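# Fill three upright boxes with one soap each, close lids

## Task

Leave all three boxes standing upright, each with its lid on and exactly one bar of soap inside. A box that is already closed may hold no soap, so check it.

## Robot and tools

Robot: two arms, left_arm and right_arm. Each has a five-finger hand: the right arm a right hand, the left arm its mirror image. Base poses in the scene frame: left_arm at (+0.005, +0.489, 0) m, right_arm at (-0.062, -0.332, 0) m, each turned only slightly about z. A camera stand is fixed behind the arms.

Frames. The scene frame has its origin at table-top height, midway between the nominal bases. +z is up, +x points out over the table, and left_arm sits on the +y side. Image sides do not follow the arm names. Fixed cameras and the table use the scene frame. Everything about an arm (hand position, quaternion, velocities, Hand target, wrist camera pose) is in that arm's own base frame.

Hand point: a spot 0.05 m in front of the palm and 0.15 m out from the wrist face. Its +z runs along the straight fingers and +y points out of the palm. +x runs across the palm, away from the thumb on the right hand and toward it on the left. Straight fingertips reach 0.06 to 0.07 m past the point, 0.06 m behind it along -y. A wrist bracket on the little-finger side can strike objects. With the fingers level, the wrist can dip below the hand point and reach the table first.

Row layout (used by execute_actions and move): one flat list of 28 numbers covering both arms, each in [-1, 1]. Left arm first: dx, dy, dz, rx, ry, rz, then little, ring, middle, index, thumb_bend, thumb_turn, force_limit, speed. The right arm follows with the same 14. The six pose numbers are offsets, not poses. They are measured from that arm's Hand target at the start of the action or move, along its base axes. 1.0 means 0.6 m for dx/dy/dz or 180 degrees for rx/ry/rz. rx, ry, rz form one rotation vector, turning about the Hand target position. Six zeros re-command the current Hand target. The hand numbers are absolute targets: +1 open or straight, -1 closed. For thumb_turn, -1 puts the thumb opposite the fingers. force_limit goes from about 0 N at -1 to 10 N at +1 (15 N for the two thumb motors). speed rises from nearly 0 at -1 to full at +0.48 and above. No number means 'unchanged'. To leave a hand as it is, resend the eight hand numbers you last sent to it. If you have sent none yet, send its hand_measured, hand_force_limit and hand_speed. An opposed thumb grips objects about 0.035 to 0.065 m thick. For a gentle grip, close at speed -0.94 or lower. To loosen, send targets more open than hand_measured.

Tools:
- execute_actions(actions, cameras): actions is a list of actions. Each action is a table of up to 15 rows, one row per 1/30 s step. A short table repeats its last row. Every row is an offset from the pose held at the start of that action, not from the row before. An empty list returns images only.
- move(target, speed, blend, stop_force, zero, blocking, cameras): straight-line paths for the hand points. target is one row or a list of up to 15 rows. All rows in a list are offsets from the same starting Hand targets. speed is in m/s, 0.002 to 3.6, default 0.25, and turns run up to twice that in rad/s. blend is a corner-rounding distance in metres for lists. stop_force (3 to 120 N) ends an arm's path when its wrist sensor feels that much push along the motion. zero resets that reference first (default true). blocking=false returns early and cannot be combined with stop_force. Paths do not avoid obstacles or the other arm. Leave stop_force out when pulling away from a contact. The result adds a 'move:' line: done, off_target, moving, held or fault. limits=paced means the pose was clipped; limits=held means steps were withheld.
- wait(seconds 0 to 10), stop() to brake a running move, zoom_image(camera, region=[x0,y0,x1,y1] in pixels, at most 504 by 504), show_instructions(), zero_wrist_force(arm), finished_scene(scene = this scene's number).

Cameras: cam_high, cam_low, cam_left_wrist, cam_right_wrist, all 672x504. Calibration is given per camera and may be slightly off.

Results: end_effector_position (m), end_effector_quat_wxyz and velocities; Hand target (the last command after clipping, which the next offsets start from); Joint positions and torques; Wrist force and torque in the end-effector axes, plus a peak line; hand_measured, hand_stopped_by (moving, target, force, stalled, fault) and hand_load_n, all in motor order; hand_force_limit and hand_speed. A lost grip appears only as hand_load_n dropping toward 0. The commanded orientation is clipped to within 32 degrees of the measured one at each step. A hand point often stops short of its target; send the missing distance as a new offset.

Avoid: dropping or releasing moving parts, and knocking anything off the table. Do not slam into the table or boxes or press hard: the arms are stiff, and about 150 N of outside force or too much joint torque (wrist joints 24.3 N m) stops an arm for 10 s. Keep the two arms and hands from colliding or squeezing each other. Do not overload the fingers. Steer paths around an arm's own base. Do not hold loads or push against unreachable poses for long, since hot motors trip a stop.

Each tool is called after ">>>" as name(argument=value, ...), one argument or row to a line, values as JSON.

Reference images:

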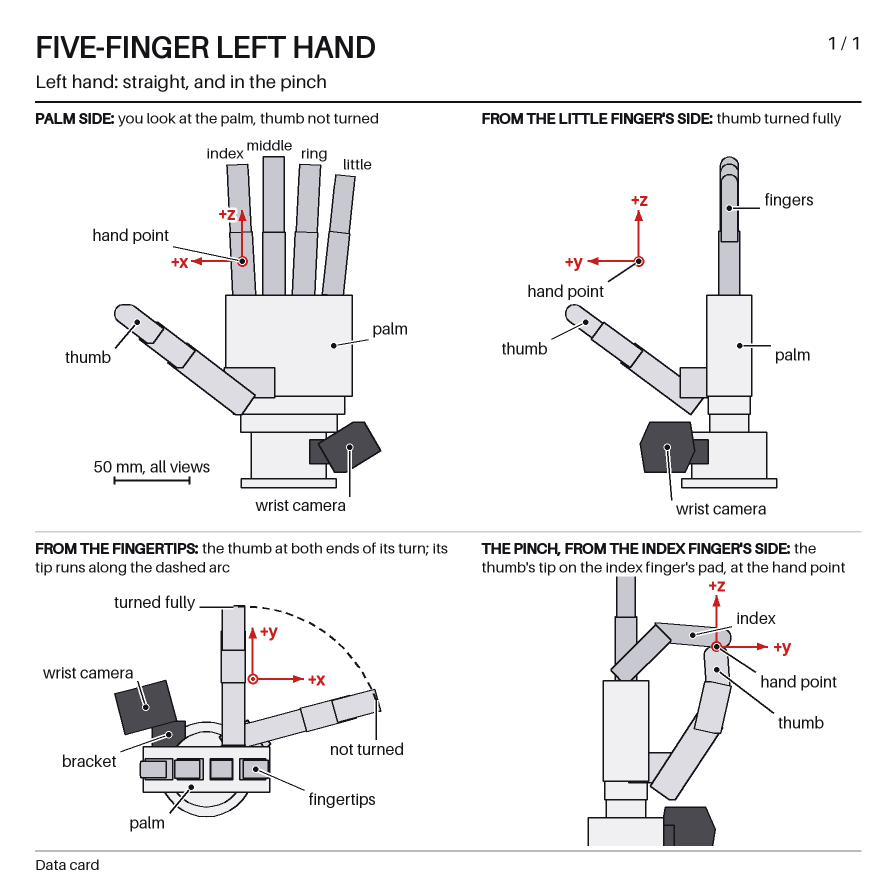

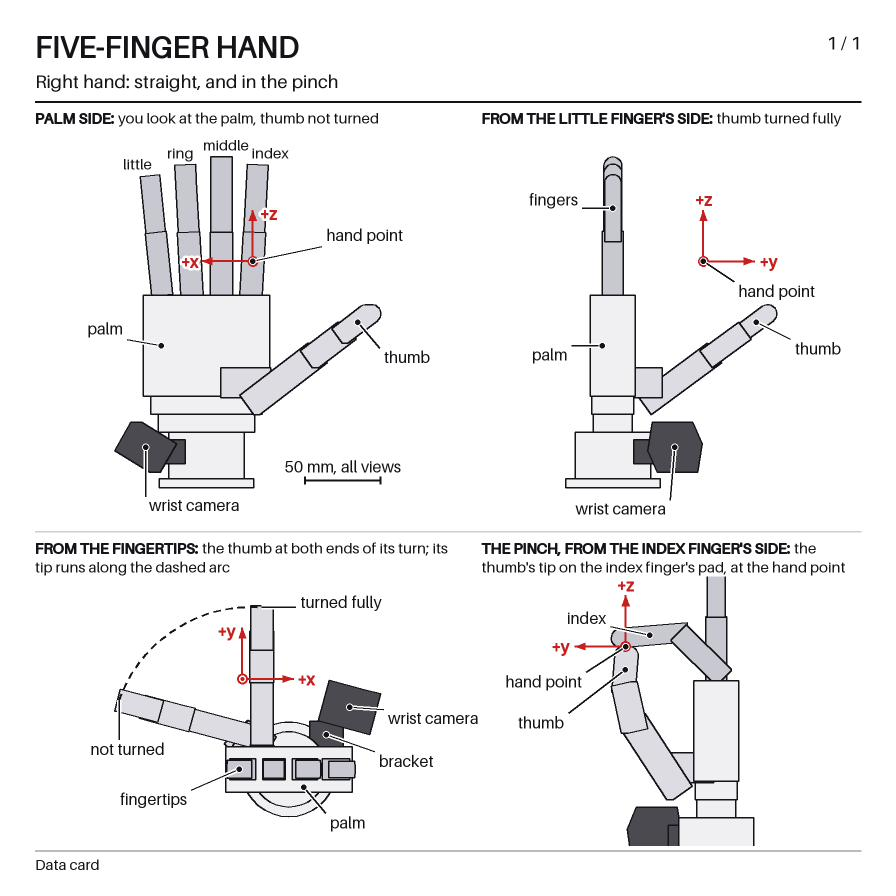

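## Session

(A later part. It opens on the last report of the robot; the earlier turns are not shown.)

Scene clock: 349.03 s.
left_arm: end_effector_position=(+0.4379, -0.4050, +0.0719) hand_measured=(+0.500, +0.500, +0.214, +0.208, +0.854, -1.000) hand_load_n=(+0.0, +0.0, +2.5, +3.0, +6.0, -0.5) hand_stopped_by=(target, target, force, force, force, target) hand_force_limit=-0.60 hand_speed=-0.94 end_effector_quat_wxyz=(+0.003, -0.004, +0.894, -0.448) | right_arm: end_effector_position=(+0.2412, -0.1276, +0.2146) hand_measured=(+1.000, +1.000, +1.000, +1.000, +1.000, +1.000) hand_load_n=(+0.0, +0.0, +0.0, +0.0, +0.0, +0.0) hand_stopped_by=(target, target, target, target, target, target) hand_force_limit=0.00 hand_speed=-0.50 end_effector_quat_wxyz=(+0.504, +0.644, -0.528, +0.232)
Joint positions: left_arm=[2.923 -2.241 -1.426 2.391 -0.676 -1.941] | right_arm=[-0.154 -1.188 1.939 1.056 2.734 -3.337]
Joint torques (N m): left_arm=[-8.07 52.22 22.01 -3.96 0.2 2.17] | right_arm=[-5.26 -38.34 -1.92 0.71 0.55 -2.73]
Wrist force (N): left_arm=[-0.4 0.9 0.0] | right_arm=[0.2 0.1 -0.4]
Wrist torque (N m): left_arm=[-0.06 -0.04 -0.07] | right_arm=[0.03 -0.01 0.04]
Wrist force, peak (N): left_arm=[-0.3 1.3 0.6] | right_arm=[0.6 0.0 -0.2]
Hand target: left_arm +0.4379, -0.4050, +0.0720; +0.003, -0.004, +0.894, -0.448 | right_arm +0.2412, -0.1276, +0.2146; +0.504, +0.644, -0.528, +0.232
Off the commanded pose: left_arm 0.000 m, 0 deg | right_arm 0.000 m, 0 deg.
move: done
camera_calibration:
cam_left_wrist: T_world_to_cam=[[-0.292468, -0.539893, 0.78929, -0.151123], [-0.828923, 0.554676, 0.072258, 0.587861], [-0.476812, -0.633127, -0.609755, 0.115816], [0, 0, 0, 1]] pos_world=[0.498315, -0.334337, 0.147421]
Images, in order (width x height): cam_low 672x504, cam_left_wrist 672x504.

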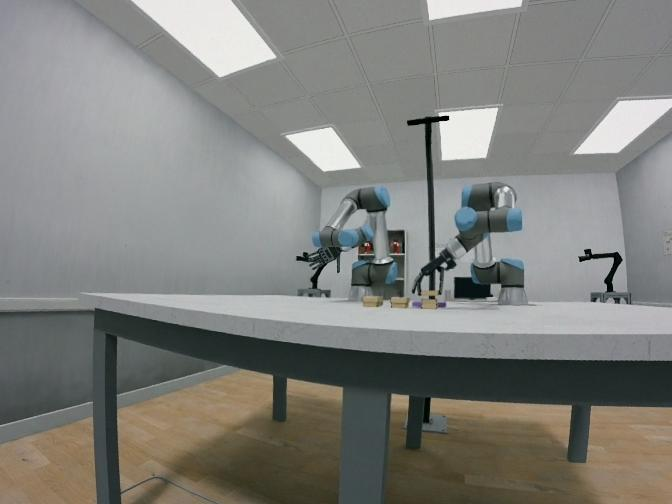

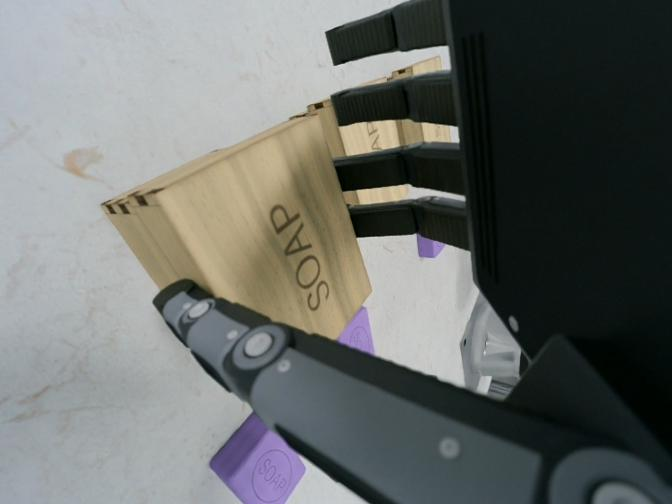

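>>> move(
  target=[
    [0,0,0.1,0,0,0,0.5,0.5,0.1,0.1,0.5,-1,-0.6,-0.94,0,0,0,0,0,0,1,1,1,1,1,1,0,-0.5],
    [0,0.25,0.15,0,0,0,0.5,0.5,0.1,0.1,0.5,-1,-0.6,-0.94,0,0,0,0,0,0,1,1,1,1,1,1,0,-0.5],
  ],
  speed=0.15,
  cameras=["all"],
)

>>> zoom_image(
  camera="cam_high",
  region=[240, 140, 400, 340],
)

Scene clock: 362.00 s.
left_arm: end_effector_position=(+0.4379, -0.2550, +0.1620) hand_measured=(+0.500, +0.500, +0.214, +0.208, +0.854, -1.000) hand_load_n=(+0.0, +0.0, +2.5, +3.0, +6.0, -0.5) hand_stopped_by=(target, target, force, force, force, target) hand_force_limit=-0.60 hand_speed=-0.94 end_effector_quat_wxyz=(+0.003, -0.004, +0.894, -0.448) | right_arm: end_effector_position=(+0.2412, -0.1276, +0.2146) hand_measured=(+1.000, +1.000, +1.000, +1.000, +1.000, +1.000) hand_load_n=(+0.0, +0.0, +0.0, +0.0, +0.0, +0.0) hand_stopped_by=(target, target, target, target, target, target) hand_force_limit=0.00 hand_speed=-0.50 end_effector_quat_wxyz=(+0.504, +0.644, -0.528, +0.232)
Joint positions: left_arm=[3.234 -2.085 -1.544 1.948 -0.647 -1.432] | right_arm=[-0.154 -1.188 1.939 1.056 2.734 -3.337]
Joint torques (N m): left_arm=[13.49 44.87 4.65 -4.33 -0.42 2.56] | right_arm=[-4.95 -39.01 -1 0.78 0.11 -2.73]
Wrist force (N): left_arm=[-0.7 1.2 0.2] | right_arm=[0.3 0.1 -0.3]
Wrist torque (N m): left_arm=[-0.04 -0.03 -0.21] | right_arm=[0.03 -0.03 0.05]
Wrist force, peak (N): left_arm=[-0.8 1.8 -0.4] | right_arm=[0.6 0.4 -0.2]
Hand target: left_arm +0.4379, -0.2550, +0.1620; +0.003, -0.004, +0.894, -0.448 | right_arm +0.2412, -0.1276, +0.2146; +0.504, +0.644, -0.528, +0.232
Off the commanded pose: left_arm 0.000 m, 0 deg | right_arm 0.000 m, 0 deg.
move: done
camera_calibration:
cam_left_wrist: T_world_to_cam=[[-0.292584, -0.539918, 0.789229, -0.141186], [-0.828943, 0.554662, 0.0721416, 0.498184], [-0.476706, -0.633118, -0.609847, 0.265695], [0, 0, 0, 1]] pos_world=[0.498315, -0.184337, 0.237522]
cam_right_wrist: T_world_to_cam=[[-0.800192, -0.0261483, 0.599173, 0.0588996], [-0.323196, 0.860376, -0.394079, 0.267395], [-0.50521, -0.508989, -0.696917, 0.324589], [0, 0, 0, 1]] pos_world=[0.297537, -0.0633075, 0.296295]

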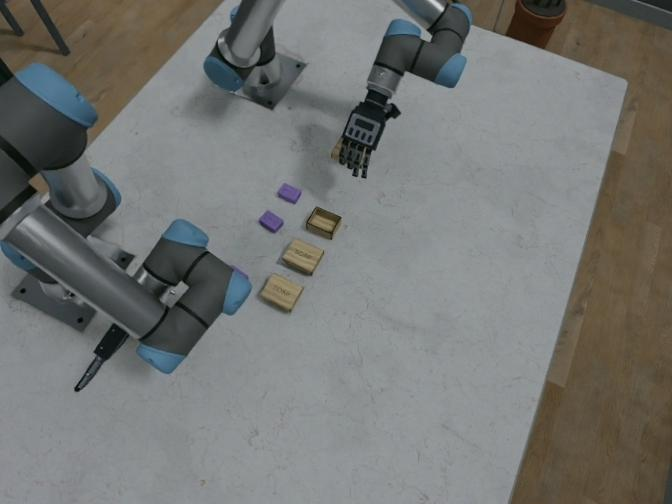

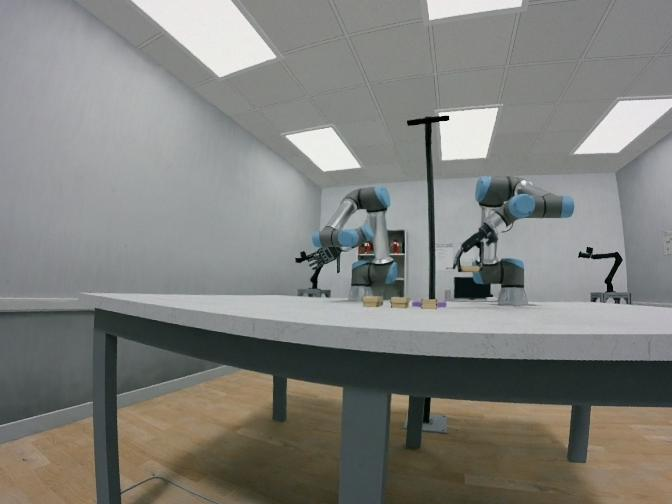

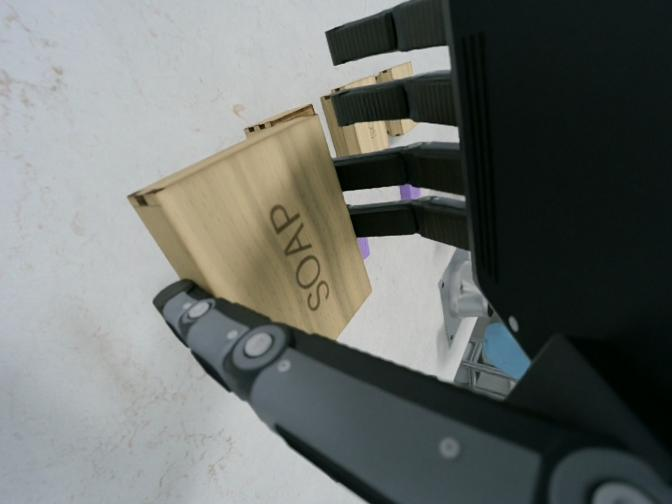

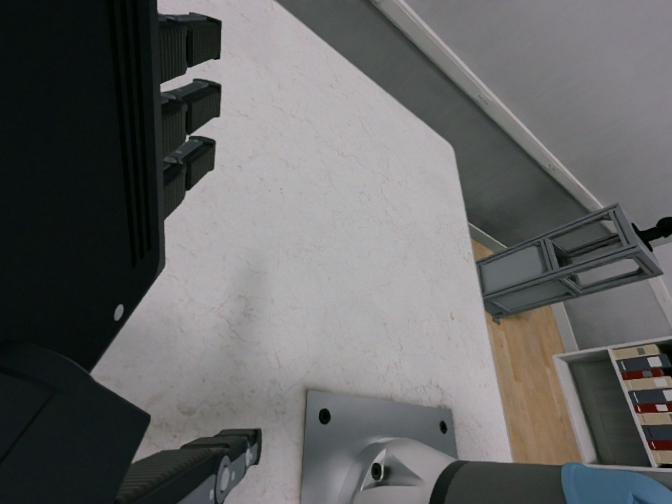

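Scaled by 2.520 from the camera's 672x504 image, which has a finer 960x720 frame.

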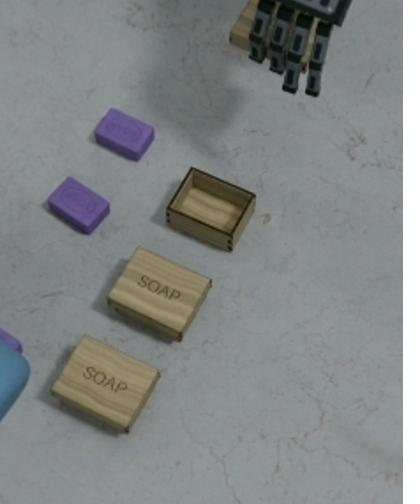

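>>> move(
  target=[
    [0,0,0,0,0,0,0.5,0.5,0.1,0.1,0.5,-1,-0.6,-0.94,0.265,0.13,0.175,0,0,0,1,1,1,1,1,1,0,-0.5],
  ],
  speed=0.2,
)

>>> move(
  target=[
    [0,0,0,0,0,0,0.5,0.5,0.1,0.1,0.5,-1,-0.6,-0.94,0,0,0,0.365,0.168,0.382,1,1,1,1,1,1,0,-0.5],
  ],
  speed=0.3,
  cameras=["all"],
)

Scene clock: 381.20 s.
left_arm: end_effector_position=(+0.4379, -0.2550, +0.1620) hand_measured=(+0.500, +0.500, +0.214, +0.208, +0.854, -1.000) hand_load_n=(+0.0, +0.0, +2.5, +3.0, +6.0, -0.5) hand_stopped_by=(target, target, force, force, force, target) hand_force_limit=-0.60 hand_speed=-0.94 end_effector_quat_wxyz=(+0.003, -0.004, +0.894, -0.448) | right_arm: end_effector_position=(+0.2569, -0.1201, +0.2245) hand_measured=(+1.000, +1.000, +1.000, +1.000, +1.000, +1.000) hand_load_n=(+0.0, +0.0, +0.0, +0.0, +0.0, +0.0) hand_stopped_by=(target, target, target, target, target, target) hand_force_limit=0.00 hand_speed=-0.50 end_effector_quat_wxyz=(+0.502, +0.645, -0.527, +0.233)
Joint positions: left_arm=[3.235 -2.085 -1.544 1.948 -0.647 -1.432] | right_arm=[-0.126 -1.169 1.889 1.135 2.726 -3.283]
Joint torques (N m): left_arm=[14.17 28.86 5.21 -4.18 -0.15 2.51] | right_arm=[-6.41 -39.68 0.83 0.74 3.76 -3.16]
Wrist force (N): left_arm=[-0.9 1.2 0.3] | right_arm=[0.0 0.2 -0.1]
Wrist torque (N m): left_arm=[-0.05 0.00 -0.22] | right_arm=[0.02 0.02 0.03]
Wrist force, peak (N): left_arm=[-1.0 1.6 0.3] | right_arm=[1.5 -2.5 -3.0]
Hand target: left_arm +0.4379, -0.2550, +0.1620; +0.003, -0.004, +0.894, -0.448 | right_arm +0.2568, -0.1201, +0.2245; +0.502, +0.645, -0.527, +0.233 (not the last commanded pose)
Off the commanded pose: left_arm 0.000 m, 0 deg | right_arm 0.186 m, 0 deg.
move: held (right_arm; a check stopped the path); limits=held
pose unreachable (right arm): on one or more control steps of this call, first in action 0 (counted from 0), this arm could not follow its commanded pose, so it was not sent that pose on those steps. It may still have moved: this result reports where it is.
cause: moving toward the commanded pose would bring two parts of the arm too close to each other (joints 4 (wrist 1) to 6 (wrist 3) lie between them).

Scene clock: 384.80 s.
left_arm: end_effector_position=(+0.4379, -0.2550, +0.1620) hand_measured=(+0.500, +0.500, +0.214, +0.208, +0.854, -1.000) hand_load_n=(+0.0, +0.0, +2.5, +3.0, +6.0, -0.5) hand_stopped_by=(target, target, force, force, force, target) hand_force_limit=-0.60 hand_speed=-0.94 end_effector_quat_wxyz=(+0.003, -0.004, +0.894, -0.448) | right_arm: end_effector_position=(+0.2568, -0.1201, +0.2245) hand_measured=(+1.000, +1.000, +1.000, +1.000, +1.000, +1.000) hand_load_n=(+0.5, +0.0, +0.0, +0.0, +0.0, +0.0) hand_stopped_by=(target, target, target, target, target, target) hand_force_limit=0.00 hand_speed=-0.50 end_effector_quat_wxyz=(-0.002, +1.000, -0.001, +0.000)
Joint positions: left_arm=[3.235 -2.085 -1.544 1.948 -0.647 -1.432] | right_arm=[-0.68 -1.603 1.894 1.283 1.567 -5.391]
Joint torques (N m): left_arm=[13.69 29.01 5.79 -4.16 0.57 2.67] | right_arm=[-7.57 -6.44 -28.26 4.25 -2.69 -2.9]
Wrist force (N): left_arm=[-0.8 1.3 0.1] | right_arm=[0.8 -0.8 1.2]
Wrist torque (N m): left_arm=[-0.03 -0.02 -0.22] | right_arm=[-0.23 0.04 0.00]
Wrist force, peak (N): left_arm=[-1.0 1.5 0.5] | right_arm=[0.8 -1.1 1.2]
Hand target: left_arm +0.4379, -0.2550, +0.1620; +0.003, -0.004, +0.894, -0.448 | right_arm +0.2568, -0.1201, +0.2245; -0.003, +1.000, -0.001, +0.000
Off the commanded pose: left_arm 0.000 m, 0 deg | right_arm 0.000 m, 0 deg.
move: done
camera_calibration:
cam_left_wrist: T_world_to_cam=[[-0.292584, -0.539918, 0.789229, -0.141186], [-0.828943, 0.554662, 0.0721416, 0.498184], [-0.476706, -0.633118, -0.609847, 0.265695], [0, 0, 0, 1]] pos_world=[0.498315, -0.184337, 0.237522]
cam_right_wrist: T_world_to_cam=[[0.238702, -0.970957, 0.0162433, -0.183724], [-0.819433, -0.192419, 0.539912, 0.0611863], [-0.521106, -0.142188, -0.841564, 0.4239], [0, 0, 0, 1]] pos_world=[0.31489, -0.106341, 0.326688]

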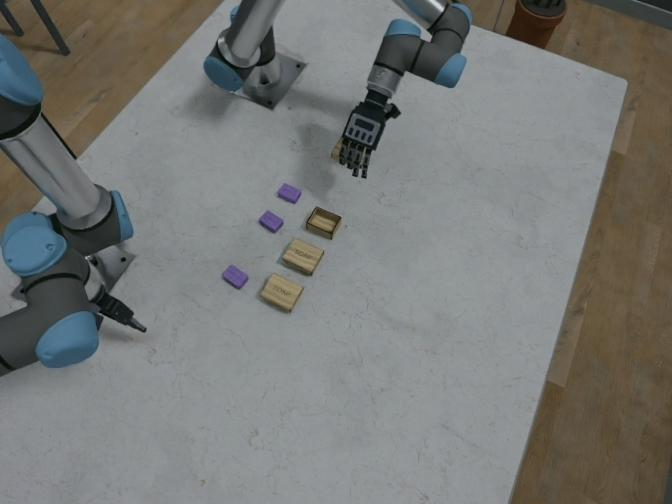

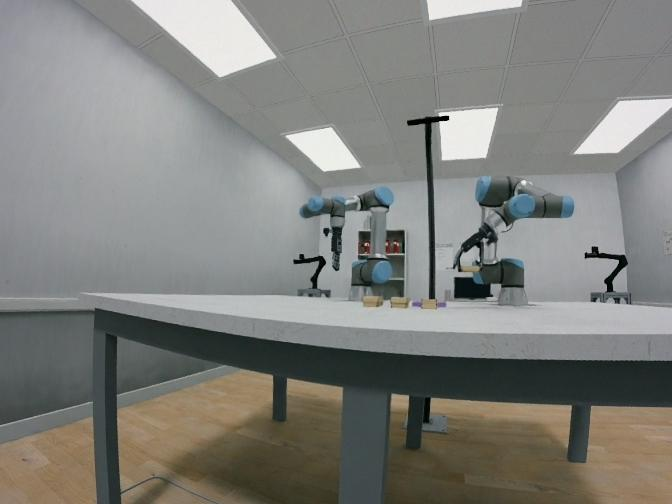

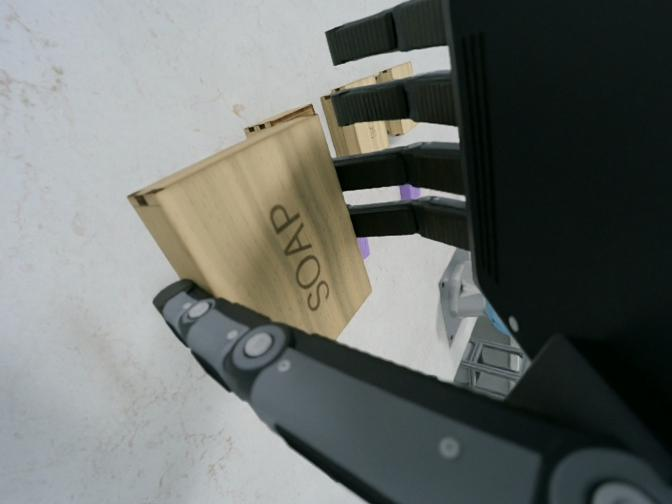

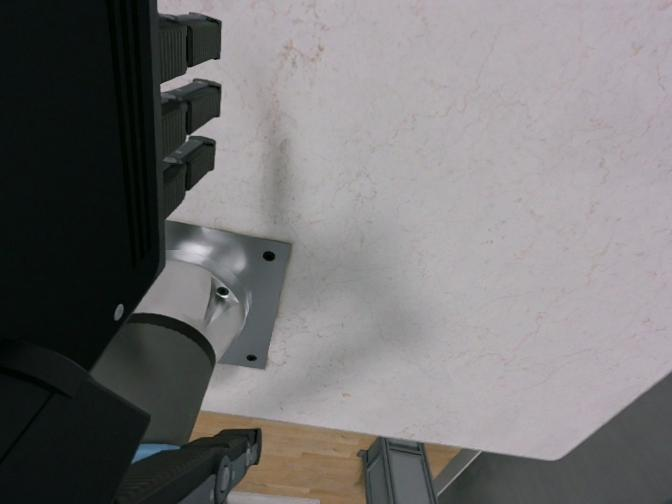

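>>> move(
  target=[
    [0,0.125,0.08,0,0,0,0.5,0.5,0.1,0.1,0.5,-1,-0.6,-0.94,0.15,0.4,0.04,0.294,0,0,1,0.2,0.2,0.2,1,-1,0,-0.3],
  ],
  speed=0.25,
  cameras=["all"],
)

Scene clock: 470.83 s.
left_arm: end_effector_position=(+0.4379, -0.1800, +0.2100) hand_measured=(+0.500, +0.500, +0.214, +0.208, +0.854, -1.000) hand_load_n=(+0.0, +0.0, +2.5, +2.5, +6.0, -0.5) hand_stopped_by=(target, target, force, force, force, target) hand_force_limit=-0.60 hand_speed=-0.94 end_effector_quat_wxyz=(+0.003, -0.004, +0.894, -0.448) | right_arm: end_effector_position=(+0.3468, +0.1199, +0.2485) hand_measured=(+1.000, +0.200, +0.200, +0.200, +1.000, -1.000) hand_load_n=(+0.0, +0.0, +0.0, +0.0, +0.0, +0.0) hand_stopped_by=(target, target, target, target, target, target) hand_force_limit=0.00 hand_speed=-0.30 end_effector_quat_wxyz=(-0.448, +0.894, -0.001, +0.000)
Joint positions: left_arm=[3.398 -2.028 -1.553 1.695 -0.681 -1.172] | right_arm=[-0.475 -1.348 1.831 1.636 0.779 -5.421]
Joint torques (N m): left_arm=[14.17 43.67 22.29 -4.37 -0.43 2.49] | right_arm=[8.9 -13.65 -3.33 4.45 -3.54 -3.08]
Wrist force (N): left_arm=[-1.0 1.1 0.2] | right_arm=[0.8 -0.7 0.9]
Wrist torque (N m): left_arm=[-0.08 0.05 -0.18] | right_arm=[-0.40 0.00 0.04]
Wrist force, peak (N): left_arm=[-1.0 1.8 0.3] | right_arm=[0.7 -1.1 1.3]
Hand target: left_arm +0.4379, -0.1800, +0.2100; +0.003, -0.004, +0.894, -0.448 | right_arm +0.3468, +0.1199, +0.2485; -0.448, +0.894, -0.001, +0.000
Off the commanded pose: left_arm 0.000 m, 0 deg | right_arm 0.000 m, 0 deg.
move: done
camera_calibration:
cam_left_wrist: T_world_to_cam=[[-0.292584, -0.539918, 0.789229, -0.138576], [-0.828943, 0.554662, 0.0721416, 0.453121], [-0.476706, -0.633118, -0.609847, 0.342451], [0, 0, 0, 1]] pos_world=[0.498315, -0.109337, 0.285522]
cam_right_wrist: T_world_to_cam=[[0.238849, -0.598422, -0.76475, 0.176727], [-0.819376, -0.546845, 0.172, 0.301983], [-0.521128, 0.585535, -0.620946, 0.382946], [0, 0, 0, 1]] pos_world=[0.40479, 0.0466676, 0.321]

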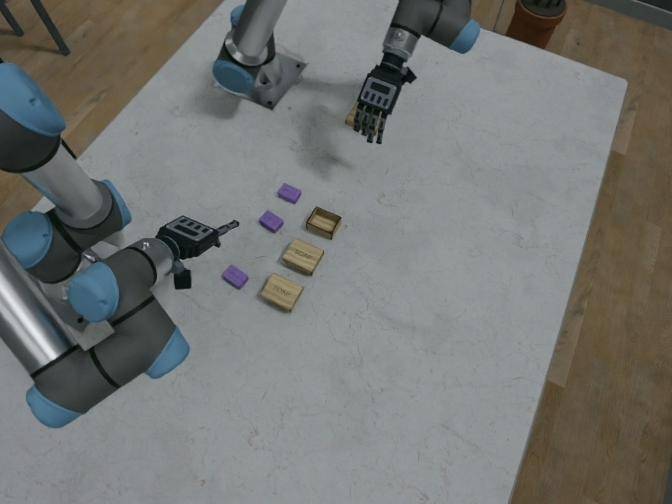

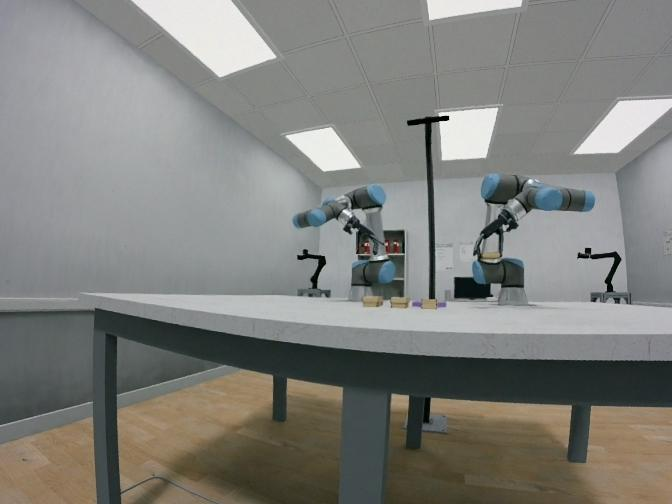

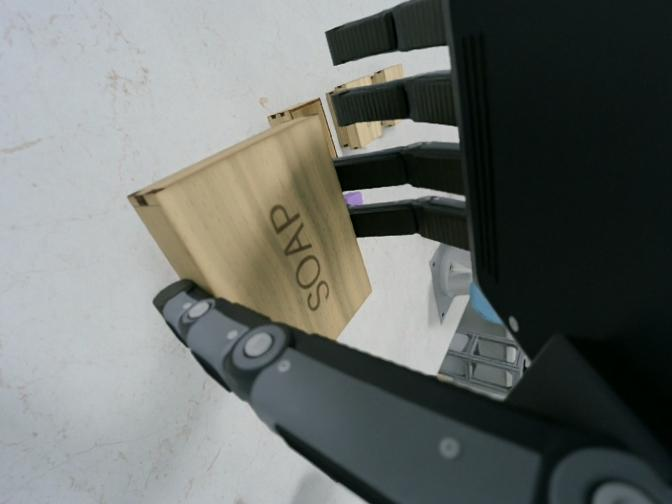

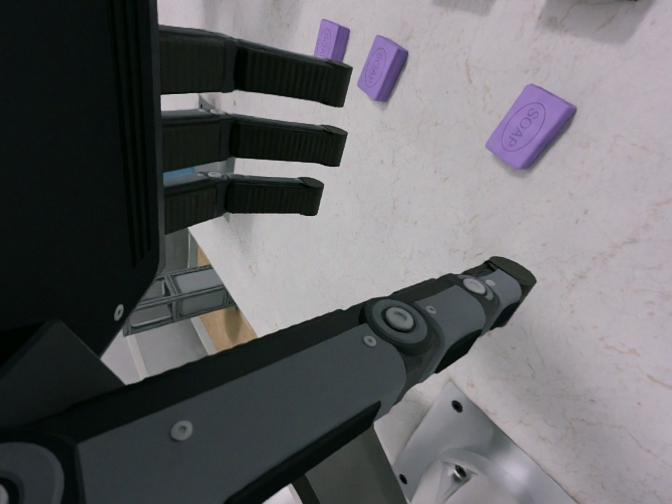

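>>> move(
  target=[
    [0,0,0,0,0,0,0.5,0.5,0.1,0.1,0.5,-1,-0.6,-0.94,0.0717,0.54,-0.1,0,0,0,1,0.2,0.2,0.2,1,-1,0,-0.3],
  ],
  speed=0.25,
  cameras=["all"],
)

Scene clock: 490.23 s.
left_arm: end_effector_position=(+0.4379, -0.1800, +0.2100) hand_measured=(+0.500, +0.500, +0.214, +0.208, +0.854, -1.000) hand_load_n=(+0.0, +0.0, +2.5, +2.5, +5.5, -0.5) hand_stopped_by=(target, target, force, force, force, target) hand_force_limit=-0.60 hand_speed=-0.94 end_effector_quat_wxyz=(+0.003, -0.004, +0.894, -0.448) | right_arm: end_effector_position=(+0.3898, +0.4439, +0.1885) hand_measured=(+1.000, +0.200, +0.200, +0.200, +1.000, -1.000) hand_load_n=(+0.0, +0.0, +0.0, +0.0, +0.0, +0.0) hand_stopped_by=(target, target, target, target, target, target) hand_force_limit=0.00 hand_speed=-0.30 end_effector_quat_wxyz=(-0.448, +0.894, -0.001, +0.000)
Joint positions: left_arm=[3.398 -2.028 -1.553 1.695 -0.681 -1.172] | right_arm=[0.319 -1.073 1.359 0.887 0.707 -4.207]
Joint torques (N m): left_arm=[13.85 43.18 22.35 -4.36 -0.46 2.57] | right_arm=[11.54 -27.63 -28.57 0.28 1.45 1.87]
Wrist force (N): left_arm=[-0.8 1.3 0.4] | right_arm=[0.9 -0.5 0.8]
Wrist torque (N m): left_arm=[-0.06 0.02 -0.18] | right_arm=[-0.39 0.00 -0.07]
Wrist force, peak (N): left_arm=[-1.3 1.3 0.5] | right_arm=[0.9 -1.1 2.0]
Hand target: left_arm +0.4379, -0.1800, +0.2100; +0.003, -0.004, +0.894, -0.448 | right_arm +0.3899, +0.4439, +0.1885; -0.448, +0.894, -0.001, +0.000
Off the commanded pose: left_arm 0.000 m, 0 deg | right_arm 0.000 m, 0 deg.
move: done
camera_calibration:
cam_left_wrist: T_world_to_cam=[[-0.292584, -0.539918, 0.789229, -0.138576], [-0.828943, 0.554662, 0.0721416, 0.453121], [-0.476706, -0.633118, -0.609847, 0.342451], [0, 0, 0, 1]] pos_world=[0.498315, -0.109337, 0.285522]
cam_right_wrist: T_world_to_cam=[[0.238897, -0.598241, -0.764877, 0.314381], [-0.819314, -0.546967, 0.171906, 0.524838], [-0.521204, 0.585606, -0.620816, 0.178409], [0, 0, 0, 1]] pos_world=[0.44789, 0.370668, 0.261]

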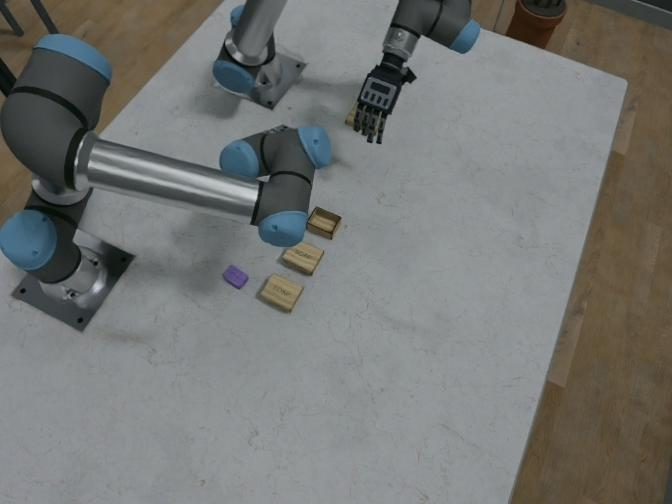

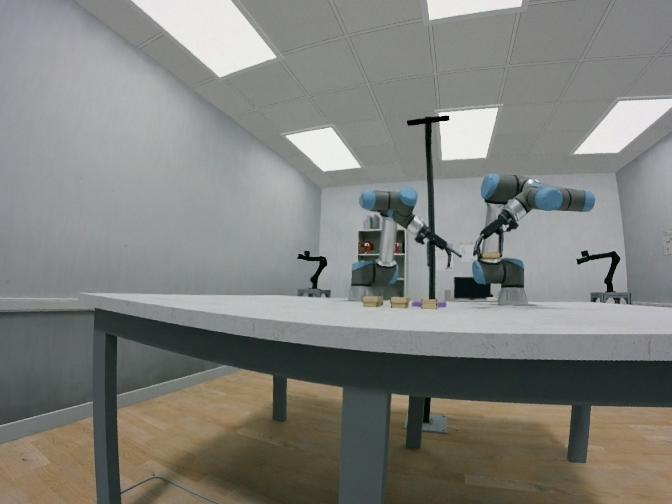

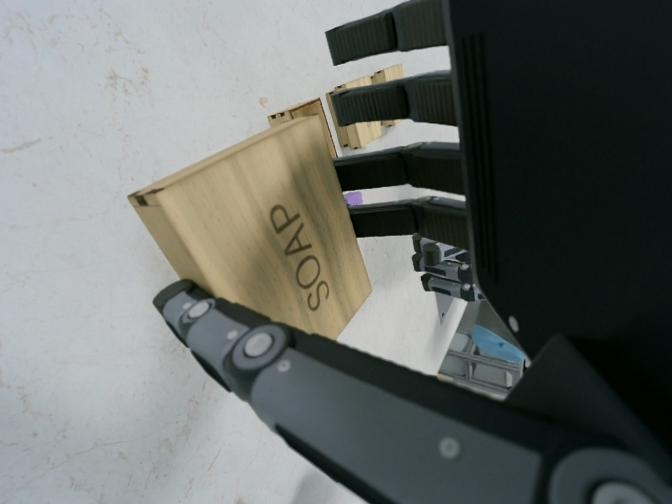

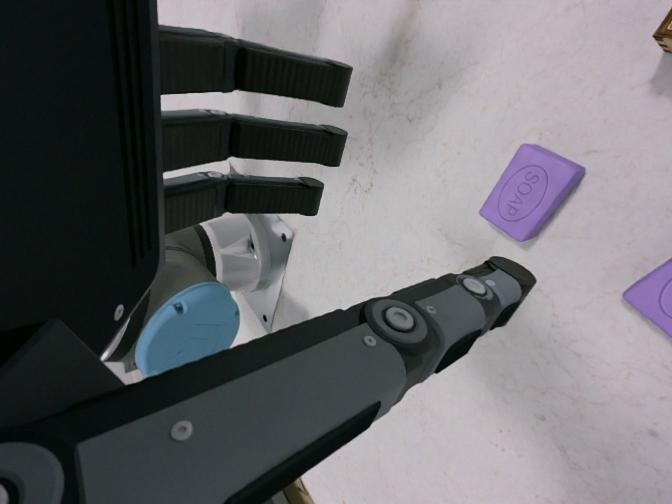

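>>> zoom_image(
  camera="cam_right_wrist",
  region=[420, 100, 672, 340],
)

Scaled by 2.000 from the camera's 672x504 image, which has a finer 960x720 frame.

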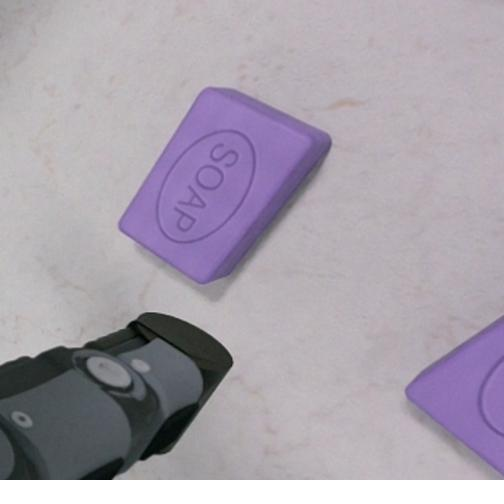

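>>> move(
  target=[
    [0,0,0,0,0,0,0.5,0.5,0.1,0.1,0.5,-1,-0.6,-0.94,-0.0218,0.0327,-0.2142,0,0,-0.025,0.6,0.6,0.16,0.16,1,-1,-0.6,-0.3],
  ],
  speed=0.15,
  cameras=["cam_low","cam_right_wrist"],
)

>>> zoom_image(
  camera="cam_low",
  region=[370, 260, 490, 320],
)

Scene clock: 544.27 s.
left_arm: end_effector_position=(+0.4379, -0.1800, +0.2100) hand_measured=(+0.500, +0.500, +0.214, +0.208, +0.854, -1.000) hand_load_n=(+0.0, +0.0, +2.5, +3.0, +6.0, -0.5) hand_stopped_by=(target, target, force, force, force, target) hand_force_limit=-0.60 hand_speed=-0.94 end_effector_quat_wxyz=(+0.003, -0.004, +0.894, -0.448) | right_arm: end_effector_position=(+0.3768, +0.4635, +0.0600) hand_measured=(+0.600, +0.600, +0.160, +0.160, +1.000, -1.000) hand_load_n=(+0.0, +0.0, +0.0, +0.0, +0.0, +0.0) hand_stopped_by=(target, target, target, target, target, target) hand_force_limit=-0.60 hand_speed=-0.30 end_effector_quat_wxyz=(-0.448, +0.893, -0.036, +0.017)
Joint positions: left_arm=[3.398 -2.028 -1.553 1.695 -0.681 -1.172] | right_arm=[0.372 -0.995 1.563 0.476 0.766 -4.031]
Joint torques (N m): left_arm=[13.27 43.14 22.2 -4.34 -0.35 2.55] | right_arm=[10.83 -29.44 -2.83 0.05 1.66 2.23]
Wrist force (N): left_arm=[-1.1 1.2 0.2] | right_arm=[0.6 -0.6 0.9]
Wrist torque (N m): left_arm=[-0.06 0.06 -0.19] | right_arm=[-0.41 0.04 -0.08]
Wrist force, peak (N): left_arm=[-1.3 1.4 0.4] | right_arm=[1.0 -0.6 1.2]
Hand target: left_arm +0.4379, -0.1800, +0.2100; +0.003, -0.004, +0.894, -0.448 | right_arm +0.3768, +0.4635, +0.0600; -0.448, +0.893, -0.036, +0.017
Off the commanded pose: left_arm 0.000 m, 0 deg | right_arm 0.000 m, 0 deg.
move: done
camera_calibration:
cam_right_wrist: T_world_to_cam=[[0.191203, -0.615193, -0.764839, 0.256849], [-0.859735, -0.480937, 0.171913, 0.531566], [-0.473599, 0.624689, -0.62086, 0.0443485], [0, 0, 0, 1]] pos_world=[0.428899, 0.385958, 0.1326]
Images, in order (width x height): cam_low 672x504, cam_right_wrist 672x504.

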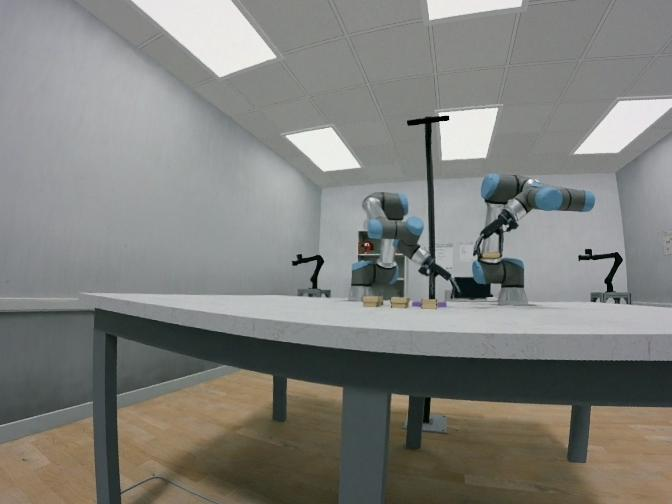

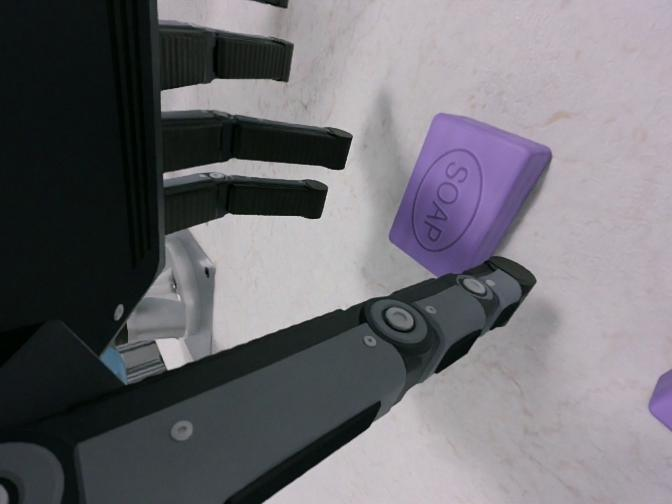

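Scaled by 4.200 from the camera's 672x504 image, which has a finer 960x720 frame.

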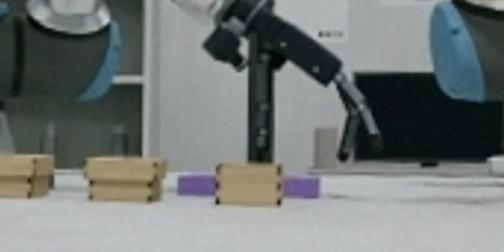

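>>> zoom_image(
  camera="cam_right_wrist",
  region=[300, 80, 600, 340],
)

Scaled by 1.680 from the camera's 672x504 image, which has a finer 960x720 frame.

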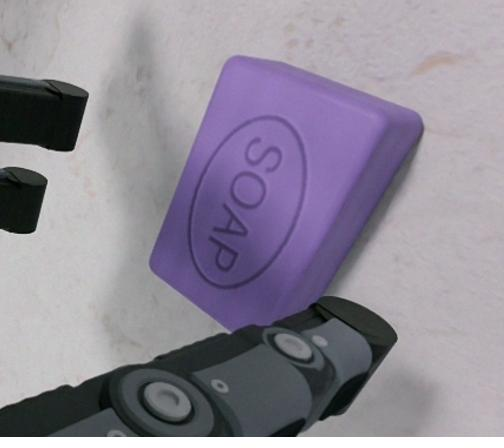

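>>> move(
  target=[
    [0,0,0,0,0,0,0.5,0.5,0.1,0.1,0.5,-1,-0.6,-0.94,0,0,-0.0567,0,0,0,0.6,0.6,0.16,0.16,1,-1,-0.6,-0.3],
  ],
  speed=0.06,
  cameras=["cam_low","cam_right_wrist"],
)

>>> zoom_image(
  camera="cam_low",
  region=[370, 260, 490, 320],
)

Scene clock: 567.80 s.
left_arm: end_effector_position=(+0.4379, -0.1800, +0.2100) hand_measured=(+0.500, +0.500, +0.214, +0.208, +0.854, -1.000) hand_load_n=(+0.0, +0.0, +2.5, +3.0, +6.0, -0.5) hand_stopped_by=(target, target, force, force, force, target) hand_force_limit=-0.60 hand_speed=-0.94 end_effector_quat_wxyz=(+0.003, -0.004, +0.894, -0.448) | right_arm: end_effector_position=(+0.3768, +0.4635, +0.0260) hand_measured=(+0.600, +0.600, +0.160, +0.160, +1.000, -1.000) hand_load_n=(+0.0, +0.0, +0.0, +0.0, +0.0, +0.0) hand_stopped_by=(target, target, target, target, target, target) hand_force_limit=-0.60 hand_speed=-0.30 end_effector_quat_wxyz=(-0.448, +0.893, -0.036, +0.017)
Joint positions: left_arm=[3.398 -2.028 -1.553 1.695 -0.681 -1.172] | right_arm=[0.372 -0.95 1.589 0.404 0.766 -4.031]
Joint torques (N m): left_arm=[13.09 42.24 21.58 -4.28 -0.23 2.49] | right_arm=[-1.77 -30.22 -2.98 -0.05 0.77 1.94]
Wrist force (N): left_arm=[-0.9 1.3 0.4] | right_arm=[0.8 -0.5 0.7]
Wrist torque (N m): left_arm=[-0.08 0.04 -0.19] | right_arm=[-0.37 0.03 -0.07]
Wrist force, peak (N): left_arm=[-1.0 1.5 0.4] | right_arm=[1.1 -0.5 1.2]
Hand target: left_arm +0.4379, -0.1800, +0.2100; +0.003, -0.004, +0.894, -0.448 | right_arm +0.3768, +0.4635, +0.0260; -0.448, +0.893, -0.036, +0.017
Off the commanded pose: left_arm 0.000 m, 0 deg | right_arm 0.000 m, 0 deg.
move: done
camera_calibration:
cam_right_wrist: T_world_to_cam=[[0.191203, -0.615193, -0.764839, 0.230845], [-0.859735, -0.480937, 0.171913, 0.537411], [-0.473599, 0.624689, -0.62086, 0.0232393], [0, 0, 0, 1]] pos_world=[0.428899, 0.385958, 0.0985996]
Images, in order (width x height): cam_low 672x504, cam_right_wrist 672x504.

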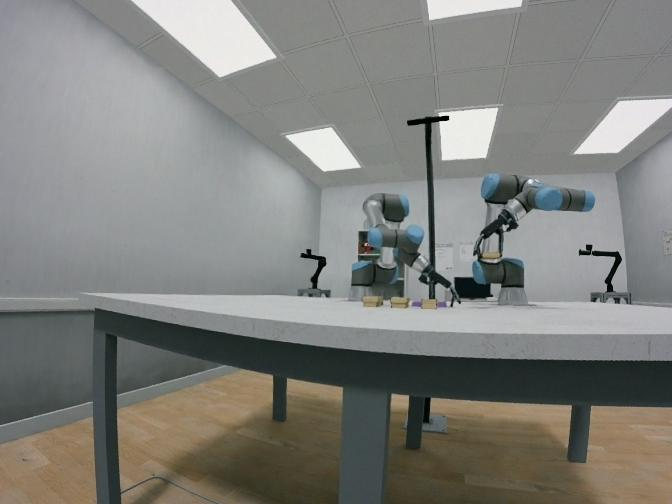

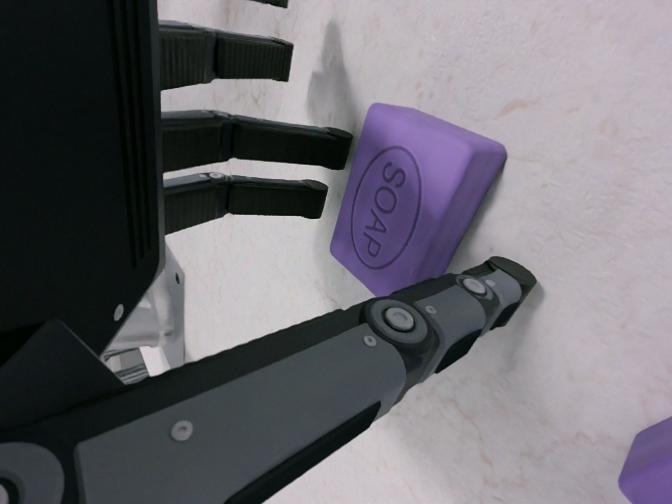

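Scaled by 4.200 from the camera's 672x504 image, which has a finer 960x720 frame.

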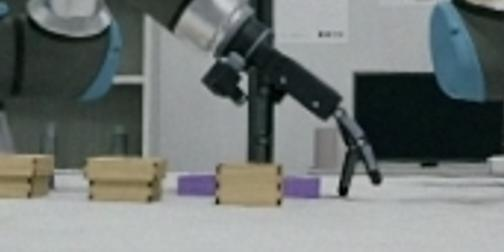

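>>> move(
  target=[
    [0,0,0,0,0,0,0.5,0.5,0.1,0.1,0.5,-1,-0.6,-0.94,0,0,0,0,0,0,0.6,0.6,-0.4,0.16,0.6,-1,-0.6,-0.94],
  ],
  speed=0.06,
  cameras=["cam_low","cam_right_wrist"],
)

Scene clock: 575.83 s.
left_arm: end_effector_position=(+0.4379, -0.1800, +0.2100) hand_measured=(+0.500, +0.500, +0.214, +0.208, +0.854, -1.000) hand_load_n=(+0.0, +0.0, +2.5, +2.5, +5.5, -0.5) hand_stopped_by=(target, target, force, force, force, target) hand_force_limit=-0.60 hand_speed=-0.94 end_effector_quat_wxyz=(+0.003, -0.004, +0.894, -0.448) | right_arm: end_effector_position=(+0.3768, +0.4635, +0.0260) hand_measured=(+0.600, +0.600, -0.144, +0.160, +0.846, -1.000) hand_load_n=(+0.0, +0.0, +3.0, +0.0, +3.0, +0.5) hand_stopped_by=(target, target, force, target, force, target) hand_force_limit=-0.60 hand_speed=-0.94 end_effector_quat_wxyz=(-0.448, +0.893, -0.036, +0.017)
Joint positions: left_arm=[3.398 -2.028 -1.553 1.695 -0.681 -1.172] | right_arm=[0.372 -0.95 1.589 0.404 0.766 -4.031]
Joint torques (N m): left_arm=[13.67 41.56 21.66 -4.32 -0.09 2.47] | right_arm=[-0.77 -31.4 -2.2 -0.02 1.47 1.96]
Wrist force (N): left_arm=[-1.1 1.1 0.2] | right_arm=[1.1 -1.0 0.9]
Wrist torque (N m): left_arm=[-0.08 0.06 -0.19] | right_arm=[-0.42 -0.01 -0.06]
Wrist force, peak (N): left_arm=[-1.2 1.4 0.5] | right_arm=[0.9 -1.0 1.1]
Hand target: left_arm +0.4379, -0.1800, +0.2100; +0.003, -0.004, +0.894, -0.448 | right_arm +0.3768, +0.4635, +0.0260; -0.448, +0.893, -0.036, +0.017
Off the commanded pose: left_arm 0.000 m, 0 deg | right_arm 0.000 m, 0 deg.
move: done
camera_calibration:
cam_right_wrist: T_world_to_cam=[[0.191174, -0.615155, -0.764877, 0.23077], [-0.859758, -0.480908, 0.171883, 0.537429], [-0.47357, 0.62475, -0.620821, 0.0231371], [0, 0, 0, 1]] pos_world=[0.428899, 0.385958, 0.0984996]
Images, in order (width x height): cam_low 672x504, cam_right_wrist 672x504.

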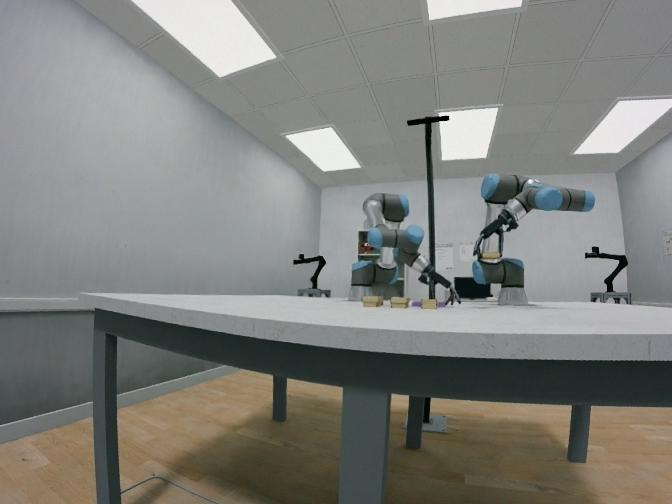

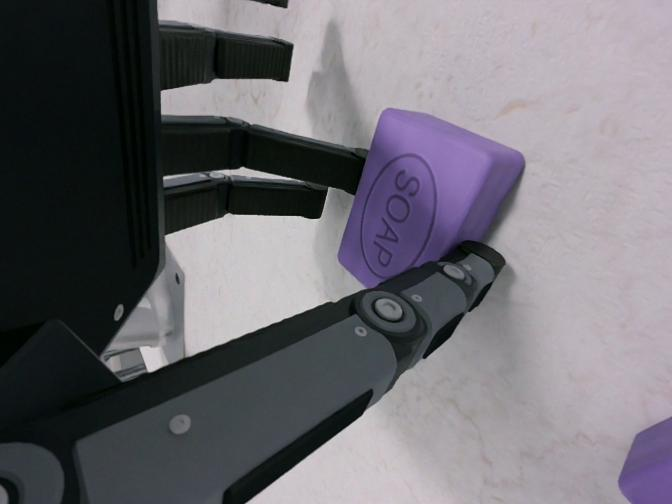

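>>> move(
  target=[
    [0,0,0,0,0,0,0.5,0.5,0.1,0.1,0.5,-1,-0.6,-0.94,0,0,0,0,0,0,0.6,0.6,-0.4,-0.4,0.6,-1,-0.8,-0.94],
    [0,0,0.1,0,0,0,0.5,0.5,0.1,0.1,0.5,-1,-0.6,-0.94,0,0,0.1,0,0,0,0.6,0.6,-0.4,-0.4,0.6,-1,-0.8,-0.94],
  ],
  speed=0.06,
  cameras=["cam_low","cam_right_wrist"],
)

Scene clock: 587.33 s.
left_arm: end_effector_position=(+0.4379, -0.1800, +0.2699) hand_measured=(+0.500, +0.500, +0.214, +0.208, +0.854, -1.000) hand_load_n=(+0.0, +0.0, +2.5, +2.5, +6.0, -0.5) hand_stopped_by=(target, target, force, force, force, target) hand_force_limit=-0.60 hand_speed=-0.94 end_effector_quat_wxyz=(+0.003, -0.004, +0.894, -0.448) | right_arm: end_effector_position=(+0.3767, +0.4636, +0.0859) hand_measured=(+0.600, +0.600, -0.144, -0.184, +0.846, -1.000) hand_load_n=(+0.0, +0.0, +2.0, +0.5, +4.0, +0.0) hand_stopped_by=(target, target, force, force, force, target) hand_force_limit=-0.80 hand_speed=-0.94 end_effector_quat_wxyz=(-0.448, +0.893, -0.036, +0.017)
Joint positions: left_arm=[3.398 -1.977 -1.465 1.556 -0.681 -1.172] | right_arm=[0.372 -1.027 1.538 0.532 0.766 -4.031]
Joint torques (N m): left_arm=[3.92 42.8 22.4 -4.29 0.43 2.55] | right_arm=[0.93 -49.02 -27.82 3 0.77 -2.85]
Wrist force (N): left_arm=[-0.9 1.1 0.7] | right_arm=[0.8 -0.2 1.3]
Wrist torque (N m): left_arm=[-0.10 0.05 -0.17] | right_arm=[-0.39 0.00 -0.06]
Wrist force, peak (N): left_arm=[-0.9 1.8 0.4] | right_arm=[0.8 -2.1 0.2]
Hand target: left_arm +0.4379, -0.1800, +0.2700; +0.003, -0.004, +0.894, -0.448 | right_arm +0.3768, +0.4635, +0.0860; -0.448, +0.893, -0.036, +0.017
Off the commanded pose: left_arm 0.000 m, 0 deg | right_arm 0.000 m, 0 deg.
move: done
camera_calibration:
cam_right_wrist: T_world_to_cam=[[0.191203, -0.615193, -0.764839, 0.276663], [-0.859735, -0.480937, 0.171913, 0.527093], [-0.473599, 0.624689, -0.62086, 0.0602569], [0, 0, 0, 1]] pos_world=[0.428799, 0.386058, 0.1584]
Images, in order (width x height): cam_low 672x504, cam_right_wrist 672x504.

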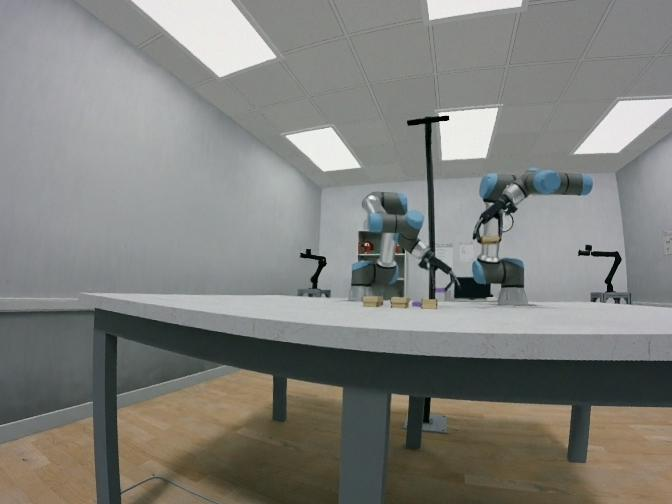

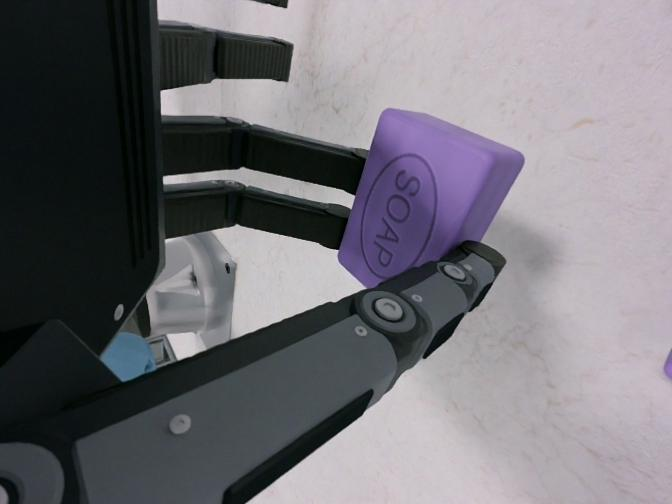

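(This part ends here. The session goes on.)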